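# Transfer the green pen from blue plate to white plate

## Task

Take the green pen off the blue plate and leave it resting on the white plate, with no part of either arm or its camera cable in contact with the pen at the end.

## Robot and tools

Robot and frames. There are two arms, left_arm and right_arm, on either side of a table. The scene frame has its origin at table-top height, halfway between the two nominal base spots: +x points out across the table, +z points up, and left_arm sits on the +y side. Arm names do not match image sides. Calibrated bases in the scene frame: left_arm at (-0.015, +0.340, 0) m, quat_wxyz (+1.000, 0, 0, -0.004); right_arm at (+0.046, -0.370, 0) m, quat_wxyz (+1.000, 0, 0, +0.015). Both bases are upright, with +z up. Each arm reports its hand pose, velocities, Hand target and wrist camera pose in its own base frame. Fixed cameras and the table use the scene frame. Printed poses can be off by a few centimetres, more at long reach.

Gripper. The fingers point along the gripper's +z axis and close along its y axis. end_effector_position is the point midway between the finger pads, about 1 cm short of the fingertips.

The row format is shared by all motion tools. A row is a flat list of 16 numbers covering both arms, even if only one arm moves: left_arm x, y, z, qw, qx, qy, qz, opening, then the same eight for right_arm. x, y, z give an absolute position for that gripper in metres, in that arm's base frame. qw..qz give an absolute orientation, w first, in the same frame. Opening is an absolute finger command from -1 (closed) to +1 (fully open, 0.093 m). To hold an orientation, repeat the same quaternion in every row rather than copying a drifted reading. To park an arm, resend the pose and opening it last reported before it stopped, in every call. A 0 for opening is a real command, so resend the present value to leave a gripper unchanged.

execute_actions(actions, cameras). actions is a list of actions. Each action is a table of up to 15 rows, and each row runs for one 1/30 s step. If a table is short, its last row fills the rest of the 15 steps. A target more than 0.6 m from a gripper's current position, along any of that gripper's axes, makes the action fail for both arms. The first action is checked against the last reported state. An empty list simply returns state and images. cameras picks which images come back: omitted, null or ["all"] gives all of them, [] gives none.

move(target, speed, blend, opening_speed, blocking, cameras). target is one 16-number row or a list of up to 15 rows, and it has no 0.6 m limit. Each gripper travels in a straight line from its Hand target, turning the short way. speed is m/s, from 0.002 to 2.9, default 0.25, with turning capped at twice that in rad/s. Give one number, or one for each leg. blend is in metres and rounds corners in a list; 0 means stop at each point. opening_speed is the rate along the -1..1 scale, 0.2 or more. blocking=false returns after about 0.5 s while the move keeps running, and a new move then takes over from the current path point. A move lasts at least 0.5 s and is cut off at 10 s. It does not avoid obstacles. Faster moves lag and stray more and hit harder. Keep paths away from an arm's own base, which can flip its shoulder posture. Opening changes in the first target apply at the start. Those in later targets apply on arrival, once everything is at rest. The result adds a "move:" line naming the ending: done (at rest within 10 mm and 2 degrees), off_target, moving, held or fault. limits=paced means a pose was clipped; limits=held means steps were withheld.

wait(seconds) runs the scene for 0 to 10 s while the last commands hold. stop() brakes a running move. zoom_image(camera, region) crops one camera's latest image; region is [x0, y0, x1, y1] in pixels, at most 504x504, from the top-left. finished_scene(scene) takes the scene number 1 or 2, ends that scene for good, and usually reports whether the goal was met.

Cameras: cam_head_left, cam_head_right, cam_left_wrist, cam_right_wrist, each 672x504.

Control behaviour. Each step, the commanded orientation is limited to 40 degrees from the measured one. One action may fall short, and the arm then aims at its reported Hand target, so send the remainder next. Friction and weight can leave a gripper low, short or tilted. Small moves may not happen or may go sideways. Check the pose after every move and correct any tilt. Time keeps running while you think.

Results. Each arm reports end_effector_position, end_effector_quat_wxyz, Hand target and Tool commands. grip_measured is the finger motor position on the -1..1 scale. Joint positions ends with the finger gap in metres. Joint velocities reads "within noise" when the arm is still. Joint torques may show a MOTOR HOT line. Joint ranges in rad: waist -2.618 to 3.054, shoulder 0 to 3.142, elbow 0 to 3.142 (straight at 2.901), wrist pitch and yaw ±1.571, wrist roll ±2.094. Torques 1 to 3 wrap around at ±28 N m.

Gripping. The pads meet at about -0.94 on the scale. Each millimetre of object width adds about 0.0208. Readings may be up to 0.02 too open. For a firm grip on a rigid object, command at least 0.24 below the reading for its width; a round pen may need lower. Keep sending that value to hold. To release, send a value well above the width reading. A reading below -0.94 alone does not prove a hold.

Things to avoid. Do not drop the pen, release it while it is moving, or slam or push hard. Never let the pen leave the table. Keep the grippers and wrist cameras from hitting each other or the other arm's fingers; the clearance check does not guard gripper-to-gripper contact. Avoid long stretched holds and pushing toward unreachable poses, which heat the motors. A MOTOR HOT line appears at 75 °C, the arm folds away at 90 °C, and it goes limp at 100 °C. Loose objects may occasionally be nudged by outside pushes.

Each tool is called after "Request:" by a JSON object that holds its "name" and its "arguments", one argument or row to a line.

## Session

Request:
{"name": "execute_actions", "arguments": {
  "actions": []
}}

Scene clock: 0.00 s.
left_arm: end_effector_position=(+0.3778, +0.0433, +0.0662) grip_measured=+1.000 end_effector_quat_wxyz=(+0.538, -0.102, +0.832, +0.092) | right_arm: end_effector_position=(+0.3883, -0.0296, +0.0658) grip_measured=+1.000 end_effector_quat_wxyz=(+0.518, +0.069, +0.847, -0.101)
Joint positions: left_arm=[-0.004 1.596 0.356 0.807 -0.27 -0.075 0.093] | right_arm=[0.046 1.599 0.425 0.694 0.285 0.036 0.093]
Joint velocities: within noise
Joint torques (N m): no reading
Motor temperatures (°C): left_arm=[26 28 30 30 26 28 26] | right_arm=[27 30 26 26 26 27 27]
Heat: left arm: 30 °C; right arm: 30 °C.
Hand target: left_arm +0.3805, +0.0433, +0.0712; +0.544, -0.103, +0.828, +0.092 | right_arm +0.3904, -0.0295, +0.0699; +0.523, +0.070, +0.844, -0.100
Tool commands: left_gripper/opening=+1.0 right_gripper/opening=+1.0

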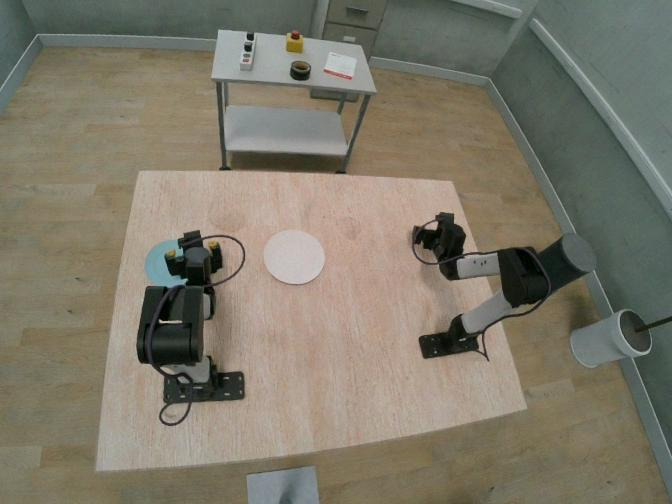

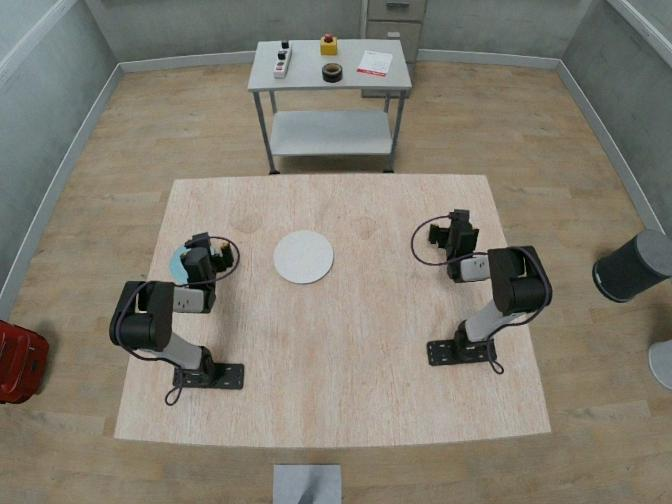

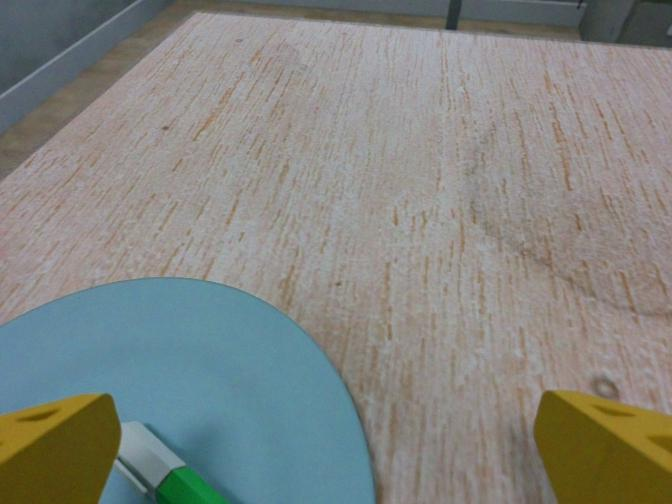

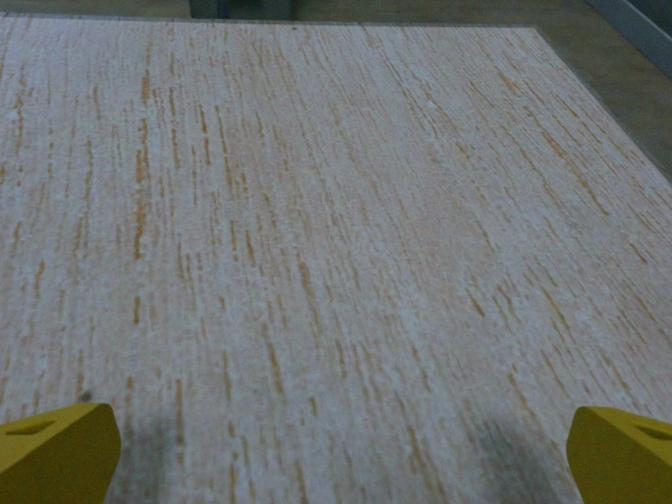

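Request:
{"name": "move", "arguments": {
  "target": [0.3,0.06,0.2,0.087,0,0.996,0,1,0.3883,-0.0296,0.0658,0.518,0.069,0.847,-0.101,1]
}}

Scene clock: 9.60 s.
left_arm: end_effector_position=(+0.2945, +0.0611, +0.1933) grip_measured=+1.000 end_effector_quat_wxyz=(+0.081, -0.010, +0.997, +0.008) | right_arm: end_effector_position=(+0.3883, -0.0296, +0.0658) grip_measured=+1.000 end_effector_quat_wxyz=(+0.518, +0.069, +0.847, -0.101)
Joint positions: left_arm=[0.214 1.553 1.533 -1.388 0.017 0.192 0.093] | right_arm=[0.046 1.599 0.425 0.694 0.285 0.036 0.093]
Joint velocities: within noise
Joint torques (N m): left_arm=[0.68 -4.08 10.66 0.68 0.25 0.2] | right_arm=[0.17 -5.57 4.74 2.63 0.02 0.07]
Motor temperatures (°C): left_arm=[26 28 31 32 26 28 26] | right_arm=[27 31 27 29 26 27 27]
Heat: left arm: 32 °C; right arm: 31 °C.
Hand target: left_arm +0.2987, +0.0615, +0.2013; +0.088, -0.006, +0.996, +0.002 | right_arm +0.3883, -0.0296, +0.0658; +0.518, +0.069, +0.847, -0.101
Off the commanded pose: left_arm 0.009 m, 2 deg | right_arm 0.000 m, 0 deg.
move: done

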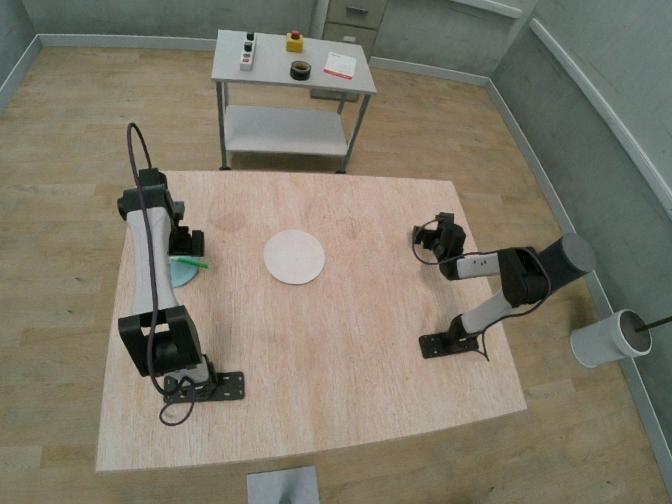

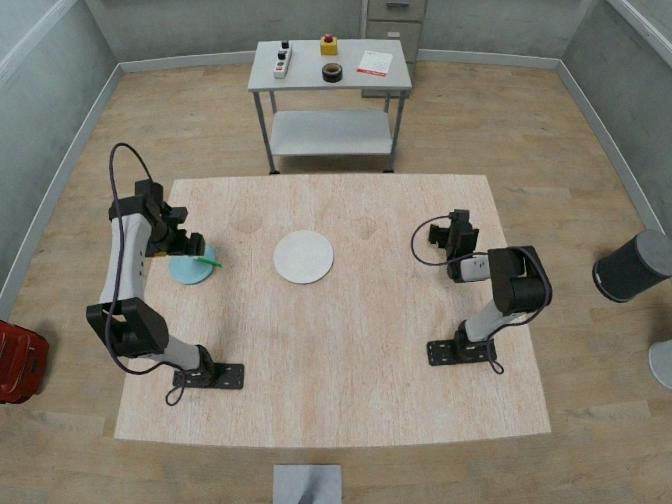

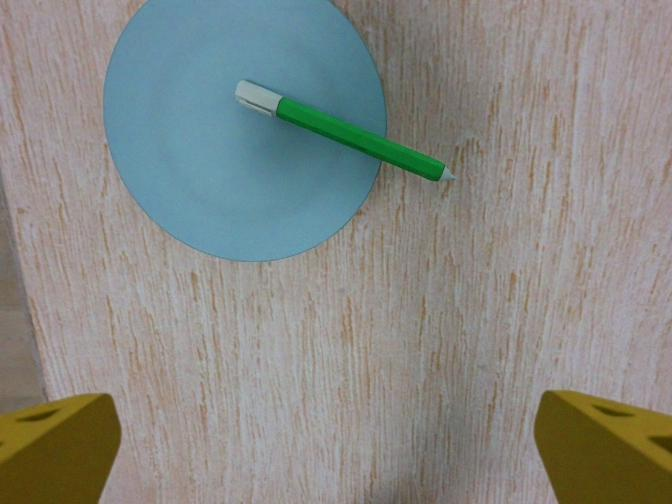

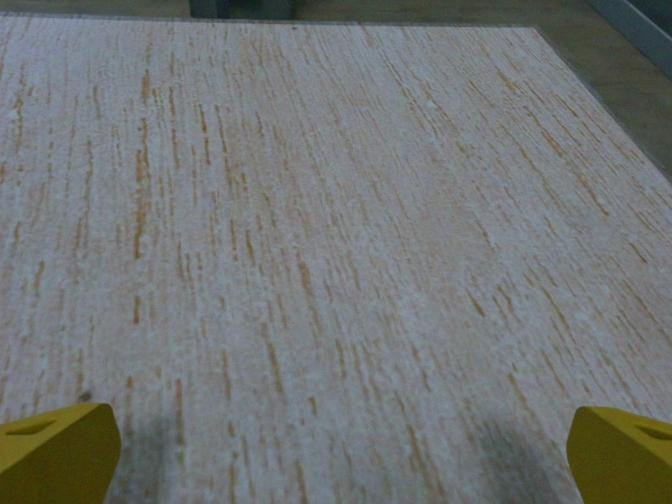

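Request:
{"name": "move", "arguments": {
  "target": [0.355,0.055,0.14,0,-0.537,0.843,0,1,0.3883,-0.0296,0.0658,0.518,0.069,0.847,-0.101,1],
  "cameras": ["cam_left_wrist","cam_head_right"]
}}

Scene clock: 30.47 s.
left_arm: end_effector_position=(+0.3488, +0.0542, +0.1352) grip_measured=+1.000 end_effector_quat_wxyz=(-0.007, -0.530, +0.848, -0.006) | right_arm: end_effector_position=(+0.3883, -0.0296, +0.0658) grip_measured=+1.000 end_effector_quat_wxyz=(+0.518, +0.069, +0.847, -0.101)
Joint positions: left_arm=[0.162 1.892 1.706 -1.394 0.017 -0.955 0.093] | right_arm=[0.046 1.599 0.425 0.694 0.285 0.036 0.093]
Joint velocities: within noise
Joint torques (N m): left_arm=[-0.9 -6.26 10.26 0.27 -0.1 -0.17] | right_arm=[0.24 -5.56 4.78 2.62 0.01 0.08]
Motor temperatures (°C): left_arm=[26 29 33 31 26 28 26] | right_arm=[27 31 28 32 26 27 27]
Heat: left arm: 33 °C; right arm: 32 °C.
Hand target: left_arm +0.3553, +0.0530, +0.1400; -0.001, -0.533, +0.846, -0.005 | right_arm +0.3883, -0.0296, +0.0658; +0.518, +0.069, +0.847, -0.101
Off the commanded pose: left_arm 0.008 m, 1 deg | right_arm 0.000 m, 0 deg.
move: done
Images, in order (width x height): cam_head_right 672x504, cam_left_wrist 672x504.

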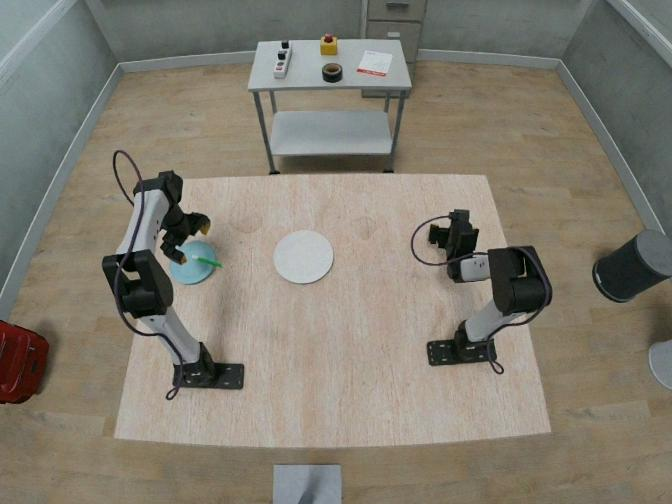

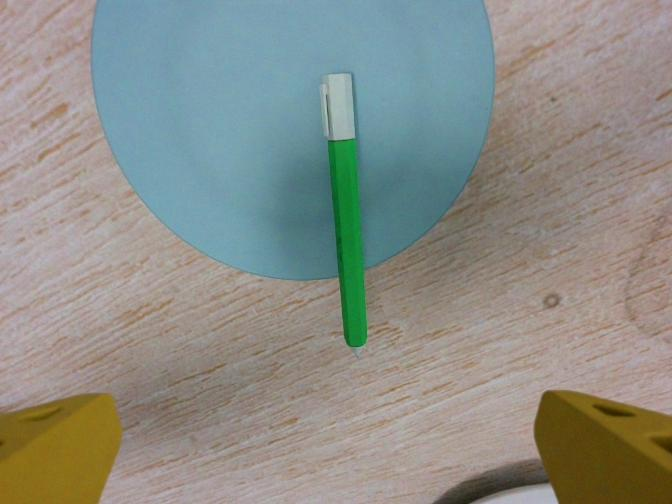

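Request:
{"name": "move", "arguments": {
  "target": [0.363,0.053,0.068,0,-0.566,0.824,0,1,0.3883,-0.0296,0.0658,0.518,0.069,0.847,-0.101,1],
  "cameras": ["cam_left_wrist","cam_head_right"]
}}

Scene clock: 49.90 s.
left_arm: end_effector_position=(+0.3639, +0.0537, +0.0756) grip_measured=+1.000 end_effector_quat_wxyz=(+0.000, -0.563, +0.826, -0.009) | right_arm: end_effector_position=(+0.3883, -0.0296, +0.0658) grip_measured=+1.000 end_effector_quat_wxyz=(+0.518, +0.069, +0.847, -0.101)
Joint positions: left_arm=[0.154 1.948 1.545 -1.161 0.017 -1.043 0.093] | right_arm=[0.046 1.599 0.425 0.694 0.285 0.036 0.093]
Joint velocities: within noise
Joint torques (N m): left_arm=[-0.87 -7.28 5 0.66 -0.23 -0.16] | right_arm=[0.23 -5.57 4.75 2.61 0.01 0.07]
Motor temperatures (°C): left_arm=[26 32 35 30 26 28 26] | right_arm=[27 32 29 34 26 27 27]
Heat: left arm: 35 °C; right arm: 34 °C.
Hand target: left_arm +0.3627, +0.0531, +0.0682; -0.001, -0.566, +0.824, +0.000 | right_arm +0.3883, -0.0296, +0.0658; +0.518, +0.069, +0.847, -0.101
Off the commanded pose: left_arm 0.008 m, 1 deg | right_arm 0.000 m, 0 deg.
move: done
Images, in order (width x height): cam_head_right 672x504, cam_left_wrist 672x504.

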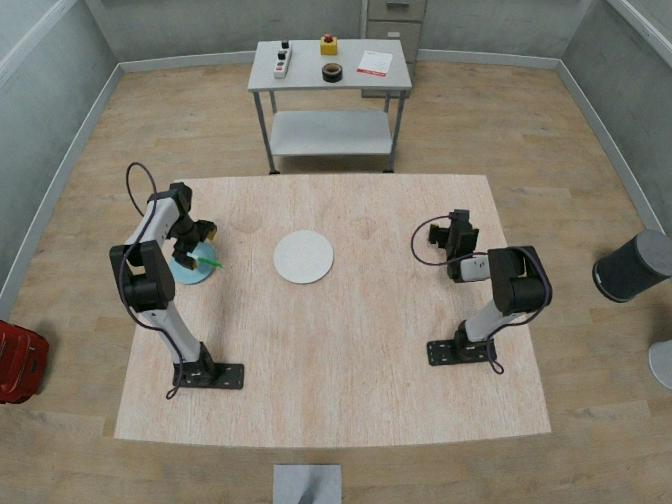

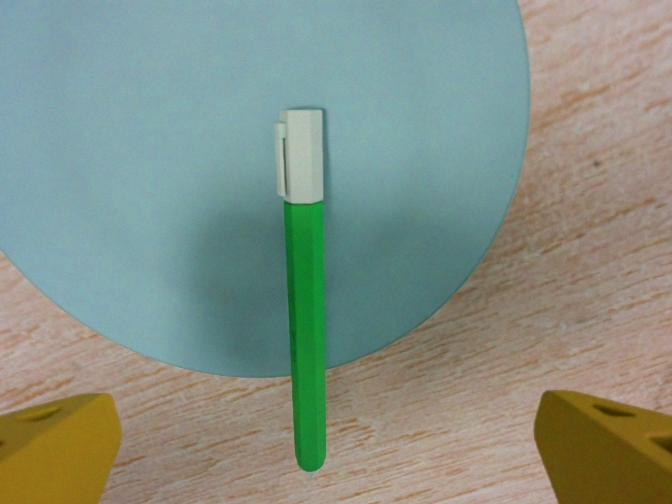

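Request:
{"name": "move", "arguments": {
  "target": [0.354,0.056,0.024,0,-0.566,0.824,0,1,0.3883,-0.0296,0.0658,0.518,0.069,0.847,-0.101,1],
  "cameras": ["cam_left_wrist"],
  "speed": 0.12
}}

Scene clock: 62.27 s.
left_arm: end_effector_position=(+0.3578, +0.0527, +0.0338) grip_measured=+1.000 end_effector_quat_wxyz=(+0.003, -0.563, +0.826, -0.011) | right_arm: end_effector_position=(+0.3883, -0.0296, +0.0658) grip_measured=+1.000 end_effector_quat_wxyz=(+0.518, +0.069, +0.847, -0.101)
Joint positions: left_arm=[0.154 1.957 1.386 -0.984 0.017 -1.043 0.093] | right_arm=[0.046 1.599 0.425 0.694 0.285 0.036 0.093]
Joint velocities: within noise
Joint torques (N m): left_arm=[0.2 -6.74 4.63 0.69 -0.23 -0.02] | right_arm=[0.21 -5.59 4.75 2.62 0.01 0.08]
Motor temperatures (°C): left_arm=[26 34 34 30 26 28 26] | right_arm=[27 32 29 34 26 27 27]
Heat: left arm: 34 °C; right arm: 34 °C.
Hand target: left_arm +0.3540, +0.0559, +0.0242; +0.000, -0.566, +0.824, +0.000 | right_arm +0.3883, -0.0296, +0.0658; +0.518, +0.069, +0.847, -0.101
Off the commanded pose: left_arm 0.011 m, 1 deg | right_arm 0.000 m, 0 deg.
move: off_target (left_arm)
Images, in order (width x height): cam_left_wrist 672x504.

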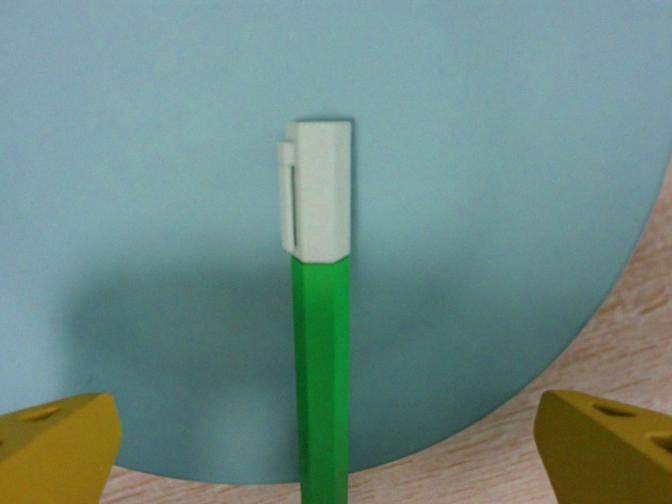

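Request:
{"name": "move", "arguments": {
  "target": [0.354,0.056,0.009,0,-0.566,0.824,0,1,0.3883,-0.0296,0.0658,0.518,0.069,0.847,-0.101,1],
  "cameras": ["cam_left_wrist"],
  "speed": 0.08
}}

Scene clock: 69.67 s.
left_arm: end_effector_position=(+0.3575, +0.0527, +0.0232) grip_measured=+1.000 end_effector_quat_wxyz=(+0.003, -0.563, +0.826, -0.011) | right_arm: end_effector_position=(+0.3883, -0.0296, +0.0658) grip_measured=+1.000 end_effector_quat_wxyz=(+0.518, +0.069, +0.847, -0.101)
Joint positions: left_arm=[0.154 1.97 1.36 -0.946 0.017 -1.043 0.093] | right_arm=[0.046 1.599 0.425 0.694 0.285 0.036 0.093]
Joint velocities: within noise
Joint torques (N m): left_arm=[0.2 -6.15 3.93 0.83 -0.23 -0.02] | right_arm=[0.23 -5.6 4.75 2.62 0.02 0.08]
Motor temperatures (°C): left_arm=[26 34 34 30 26 28 26] | right_arm=[27 32 29 35 26 27 27]
Heat: left arm: 34 °C; right arm: 35 °C.
Hand target: left_arm +0.3534, +0.0558, +0.0094; -0.001, -0.566, +0.824, +0.000 | right_arm +0.3883, -0.0296, +0.0658; +0.518, +0.069, +0.847, -0.101
Off the commanded pose: left_arm 0.015 m, 1 deg | right_arm 0.000 m, 0 deg.
move: off_target (left_arm)
Images, in order (width x height): cam_left_wrist 672x504.

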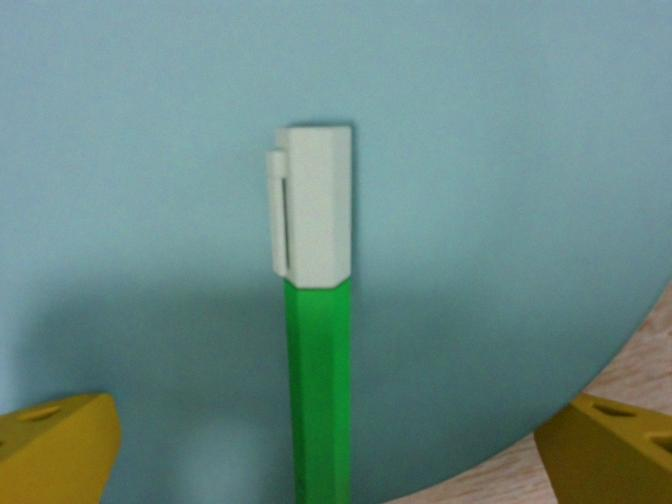

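Request:
{"name": "move", "arguments": {
  "target": [0.355,0.056,0.001,0,-0.566,0.824,0,1,0.3883,-0.0296,0.0658,0.518,0.069,0.847,-0.101,1],
  "cameras": ["cam_left_wrist"],
  "speed": 0.08
}}

Request:
{"name": "move", "arguments": {
  "target": [0.355,0.056,0.001,0,-0.566,0.824,0,-0.95,0.3883,-0.0296,0.0658,0.518,0.069,0.847,-0.101,1],
  "cameras": ["cam_left_wrist","cam_head_right"],
  "opening_speed": 1.5
}}

Scene clock: 77.00 s.
left_arm: end_effector_position=(+0.3563, +0.0525, +0.0177) grip_measured=+1.000 end_effector_quat_wxyz=(+0.000, -0.564, +0.826, -0.009) | right_arm: end_effector_position=(+0.3883, -0.0296, +0.0658) grip_measured=+1.000 end_effector_quat_wxyz=(+0.518, +0.069, +0.847, -0.101)
Joint positions: left_arm=[0.154 1.979 1.349 -0.932 0.017 -1.044 0.093] | right_arm=[0.046 1.599 0.425 0.694 0.285 0.036 0.093]
Joint velocities: within noise
Joint torques (N m): left_arm=[0.14 -5.72 3.84 0.95 -0.23 -0.03] | right_arm=[0.23 -5.57 4.74 2.62 0.01 0.08]
Motor temperatures (°C): left_arm=[26 34 33 30 26 28 26] | right_arm=[27 32 29 35 26 27 27]
Heat: left arm: 34 °C; right arm: 35 °C.
Hand target: left_arm +0.3542, +0.0558, +0.0017; -0.001, -0.567, +0.824, +0.000 | right_arm +0.3883, -0.0296, +0.0658; +0.518, +0.069, +0.847, -0.101
Off the commanded pose: left_arm 0.017 m, 1 deg | right_arm 0.000 m, 0 deg.
move: off_target (left_arm)
Images, in order (width x height): cam_left_wrist 672x504.

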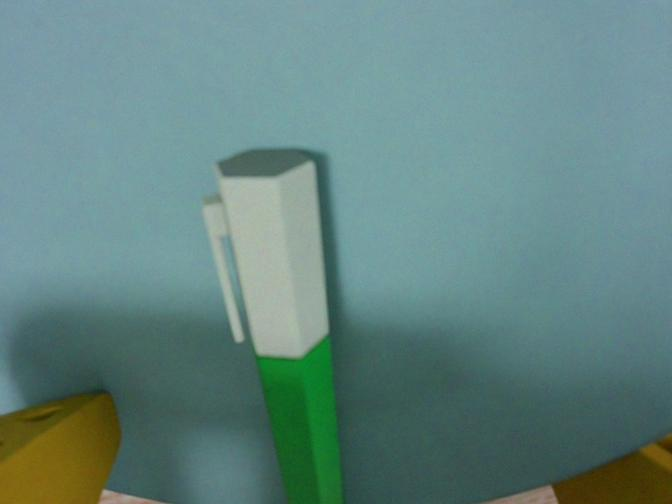

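Scene clock: 78.80 s.
left_arm: end_effector_position=(+0.3641, +0.0550, +0.0176) grip_measured=-0.882 end_effector_quat_wxyz=(+0.017, -0.563, +0.826, -0.013) | right_arm: end_effector_position=(+0.3883, -0.0296, +0.0658) grip_measured=+1.000 end_effector_quat_wxyz=(+0.518, +0.069, +0.847, -0.101)
Joint positions: left_arm=[0.154 1.979 1.349 -0.898 0.009 -1.043 0.003] | right_arm=[0.046 1.599 0.425 0.694 0.285 0.036 0.093]
Joint velocities: within noise
Joint torques (N m): left_arm=[0.13 -5.78 3.92 0.69 -0.15 -0.01] | right_arm=[0.21 -5.59 4.74 2.62 0.02 0.08]
Motor temperatures (°C): left_arm=[26 34 33 30 26 28 26] | right_arm=[27 33 29 35 26 27 27]
Heat: left arm: 34 °C; right arm: 35 °C.
Hand target: left_arm +0.3547, +0.0560, +0.0016; +0.000, -0.565, +0.825, +0.000 | right_arm +0.3883, -0.0296, +0.0658; +0.518, +0.069, +0.847, -0.101
Off the commanded pose: left_arm 0.019 m, 2 deg | right_arm 0.000 m, 0 deg.
move: off_target (left_arm)
Images, in order (width x height): cam_head_right 672x504, cam_left_wrist 672x504.

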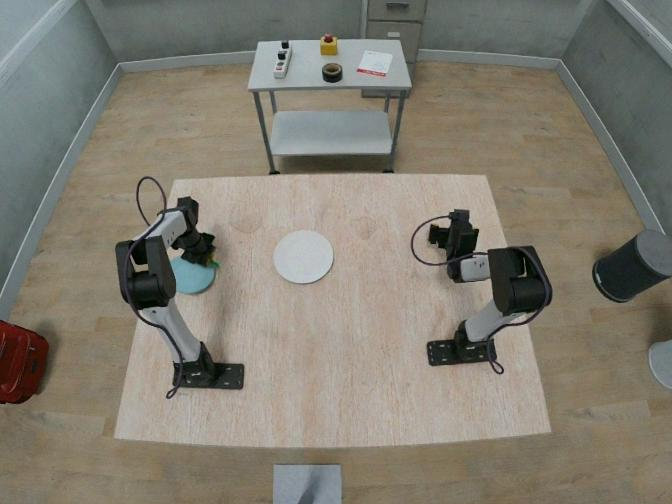

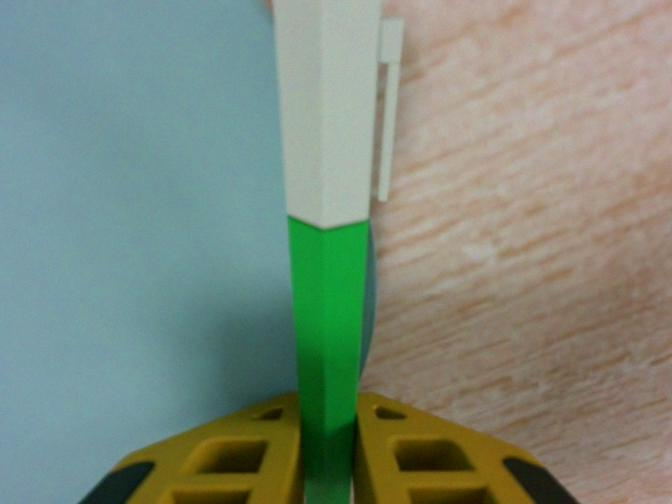

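Request:
{"name": "move", "arguments": {
  "target": [
    [0.355,0.056,0.12,0,-0.565,0.825,0,-0.95,0.3883,-0.0296,0.0658,0.518,0.069,0.847,-0.101,1],
    [0.37,-0.24,0.12,0,-0.25,0.968,0,-0.95,0.3883,-0.0296,0.0658,0.518,0.069,0.847,-0.101,1]
  ],
  "blend": 0.03,
  "cameras": ["cam_left_wrist","cam_head_right","cam_head_left"]
}}

Scene clock: 88.87 s.
left_arm: end_effector_position=(+0.3631, -0.2399, +0.1185) grip_measured=-0.892 end_effector_quat_wxyz=(-0.007, -0.251, +0.968, +0.001) | right_arm: end_effector_position=(+0.3883, -0.0296, +0.0658) grip_measured=+1.000 end_effector_quat_wxyz=(+0.518, +0.069, +0.847, -0.101)
Joint positions: left_arm=[-0.58 2.267 2.206 -1.52 0.009 -1.089 0.002] | right_arm=[0.046 1.599 0.425 0.694 0.285 0.036 0.093]
Joint velocities: within noise
Joint torques (N m): left_arm=[0.44 -8.34 10.14 0.25 -0.17 0.11] | right_arm=[0.21 -5.6 4.77 2.62 0.01 0.08]
Motor temperatures (°C): left_arm=[26 34 33 30 26 28 26] | right_arm=[27 33 29 36 26 27 27]
Heat: left arm: 34 °C; right arm: 36 °C.
Hand target: left_arm +0.3693, -0.2388, +0.1200; +0.000, -0.250, +0.968, +0.002 | right_arm +0.3883, -0.0296, +0.0658; +0.518, +0.069, +0.847, -0.101
Off the commanded pose: left_arm 0.007 m, 1 deg | right_arm 0.000 m, 0 deg.
move: done
Images, in order (width x height): cam_head_left 672x504, cam_head_right 672x504, cam_left_wrist 672x504.

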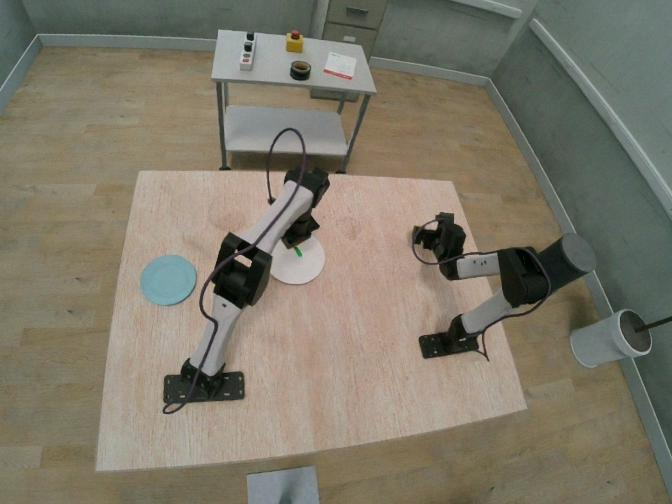

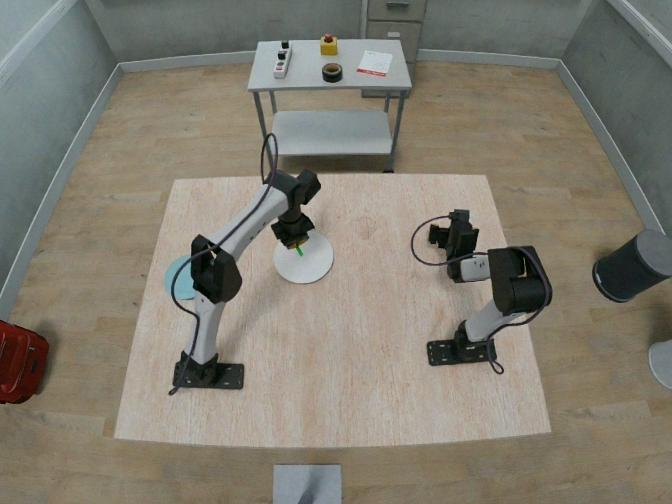

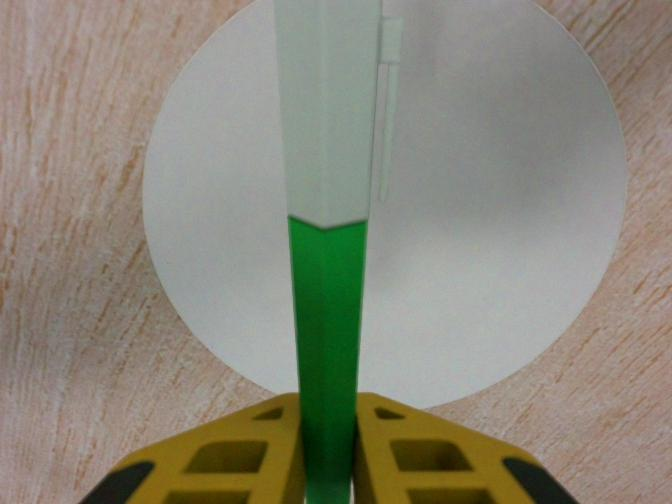

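Request:
{"name": "move", "arguments": {
  "target": [
    [0.382,-0.254,0.05,0,-0.25,0.968,0,-0.95,0.3883,-0.0296,0.0658,0.518,0.069,0.847,-0.101,1],
    [0.379,-0.253,0.013,0,-0.25,0.968,0,-0.95,0.3883,-0.0296,0.0658,0.518,0.069,0.847,-0.101,1]
  ],
  "cameras": ["cam_left_wrist","cam_head_right"],
  "speed": [0.2,0.07]
}}

Scene clock: 97.97 s.
left_arm: end_effector_position=(+0.3788, -0.2501, +0.0260) grip_measured=-0.892 end_effector_quat_wxyz=(-0.003, -0.251, +0.968, -0.003) | right_arm: end_effector_position=(+0.3883, -0.0296, +0.0658) grip_measured=+1.000 end_effector_quat_wxyz=(+0.518, +0.069, +0.847, -0.101)
Joint positions: left_arm=[-0.58 2.342 1.966 -1.194 0.009 -1.089 0.002] | right_arm=[0.046 1.599 0.425 0.694 0.285 0.036 0.093]
Joint velocities: within noise
Joint torques (N m): left_arm=[-0.84 -9.18 4.63 0.84 -0.14 -0.03] | right_arm=[0.21 -5.59 4.72 2.62 0.02 0.07]
Motor temperatures (°C): left_arm=[26 36 34 30 26 28 27] | right_arm=[27 33 29 37 26 27 27]
Heat: left arm: 36 °C; right arm: 37 °C.
Hand target: left_arm +0.3787, -0.2528, +0.0133; +0.000, -0.250, +0.968, +0.000 | right_arm +0.3883, -0.0296, +0.0658; +0.518, +0.069, +0.847, -0.101
Off the commanded pose: left_arm 0.013 m, 1 deg | right_arm 0.000 m, 0 deg.
move: off_target (left_arm)
Images, in order (width x height): cam_head_right 672x504, cam_left_wrist 672x504.

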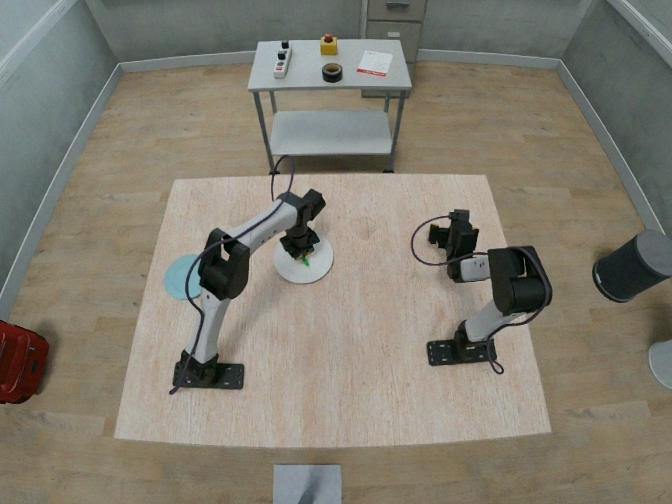

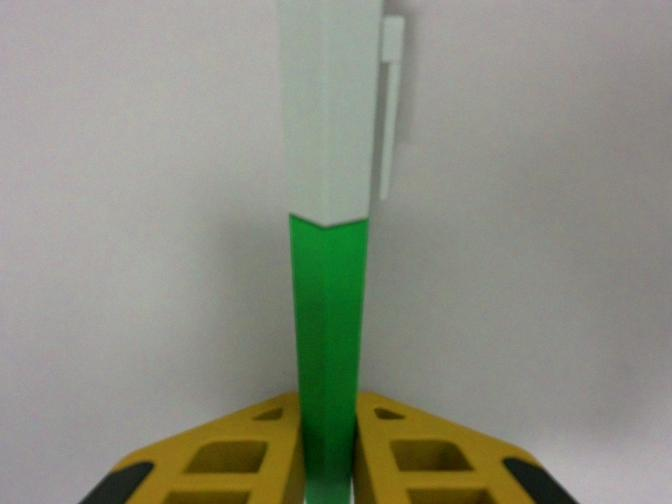

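Request:
{"name": "move", "arguments": {
  "target": [0.379,-0.253,0.003,0,-0.25,0.968,0,-0.95,0.3883,-0.0296,0.0658,0.518,0.069,0.847,-0.101,1],
  "cameras": ["cam_left_wrist"],
  "speed": 0.06
}}

Scene clock: 106.03 s.
left_arm: end_effector_position=(+0.3785, -0.2499, +0.0230) grip_measured=-0.893 end_effector_quat_wxyz=(-0.003, -0.251, +0.968, -0.003) | right_arm: end_effector_position=(+0.3883, -0.0296, +0.0658) grip_measured=+1.000 end_effector_quat_wxyz=(+0.518, +0.069, +0.847, -0.101)
Joint positions: left_arm=[-0.58 2.342 1.954 -1.182 0.009 -1.089 0.002] | right_arm=[0.046 1.599 0.425 0.694 0.285 0.036 0.093]
Joint velocities: within noise
Joint torques (N m): left_arm=[-0.83 -8.61 3.43 1.05 -0.14 -0.03] | right_arm=[0.2 -5.59 4.78 2.62 0.02 0.08]
Motor temperatures (°C): left_arm=[26 36 34 30 26 28 27] | right_arm=[27 33 29 37 26 27 27]
Heat: left arm: 36 °C; right arm: 37 °C.
Hand target: left_arm +0.3781, -0.2524, +0.0036; -0.001, -0.250, +0.968, +0.001 | right_arm +0.3883, -0.0296, +0.0658; +0.518, +0.069, +0.847, -0.101
Off the commanded pose: left_arm 0.020 m, 1 deg | right_arm 0.000 m, 0 deg.
move: off_target (left_arm)
Images, in order (width x height): cam_left_wrist 672x504.

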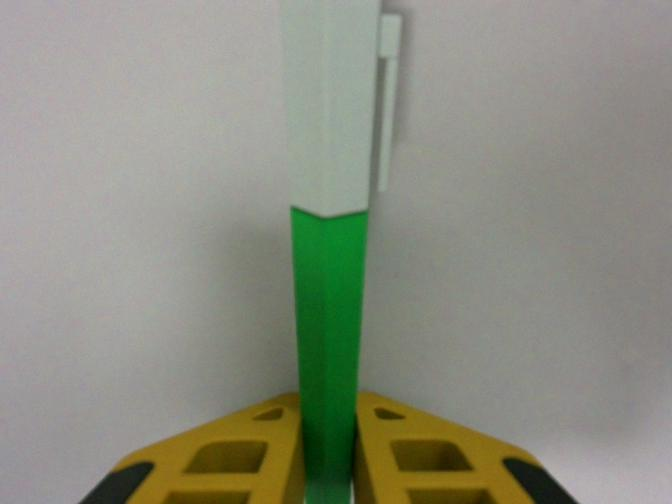

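Request:
{"name": "move", "arguments": {
  "target": [
    [0.379,-0.253,0.006,0,-0.25,0.968,0,-0.3,0.3883,-0.0296,0.0658,0.518,0.069,0.847,-0.101,1],
    [0.37,-0.25,0.12,0,-0.25,0.968,0,-0.3,0.3883,-0.0296,0.0658,0.518,0.069,0.847,-0.101,1]
  ],
  "opening_speed": 0.8,
  "speed": 0.15,
  "cameras": ["cam_left_wrist","cam_head_right"]
}}

Scene clock: 114.13 s.
left_arm: end_effector_position=(+0.3674, -0.2443, +0.1005) grip_measured=-0.303 end_effector_quat_wxyz=(-0.020, -0.250, +0.968, +0.015) | right_arm: end_effector_position=(+0.3883, -0.0296, +0.0658) grip_measured=+1.000 end_effector_quat_wxyz=(+0.518, +0.069, +0.847, -0.101)
Joint positions: left_arm=[-0.583 2.342 2.26 -1.538 0.009 -1.089 0.031] | right_arm=[0.046 1.599 0.425 0.694 0.285 0.036 0.093]
Joint velocities: within noise
Joint torques (N m): left_arm=[-1.05 -12.01 9.96 0.19 -0.14 -0.1] | right_arm=[0.2 -5.56 4.75 2.62 0.01 0.08]
Motor temperatures (°C): left_arm=[26 37 34 31 26 28 27] | right_arm=[27 33 29 37 26 27 27]
Heat: left arm: 37 °C; right arm: 37 °C.
Hand target: left_arm +0.3696, -0.2497, +0.1198; +0.000, -0.250, +0.968, -0.001 | right_arm +0.3883, -0.0296, +0.0658; +0.518, +0.069, +0.847, -0.101
Off the commanded pose: left_arm 0.020 m, 3 deg | right_arm 0.000 m, 0 deg.
move: off_target (left_arm)
Images, in order (width x height): cam_head_right 672x504, cam_left_wrist 672x504.

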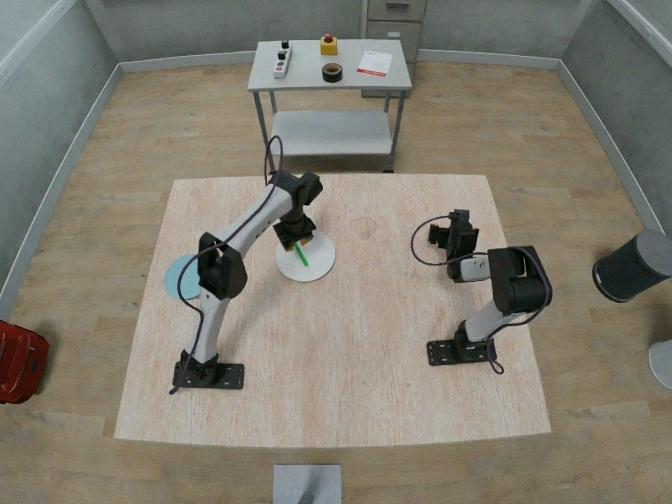

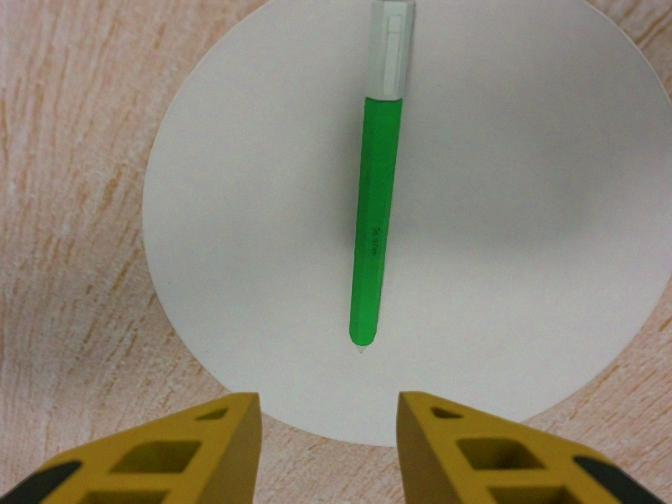

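Great.

Request:
{"name": "finished_scene", "arguments": {
  "scene": 1
}}

The scene is finished: the task was done.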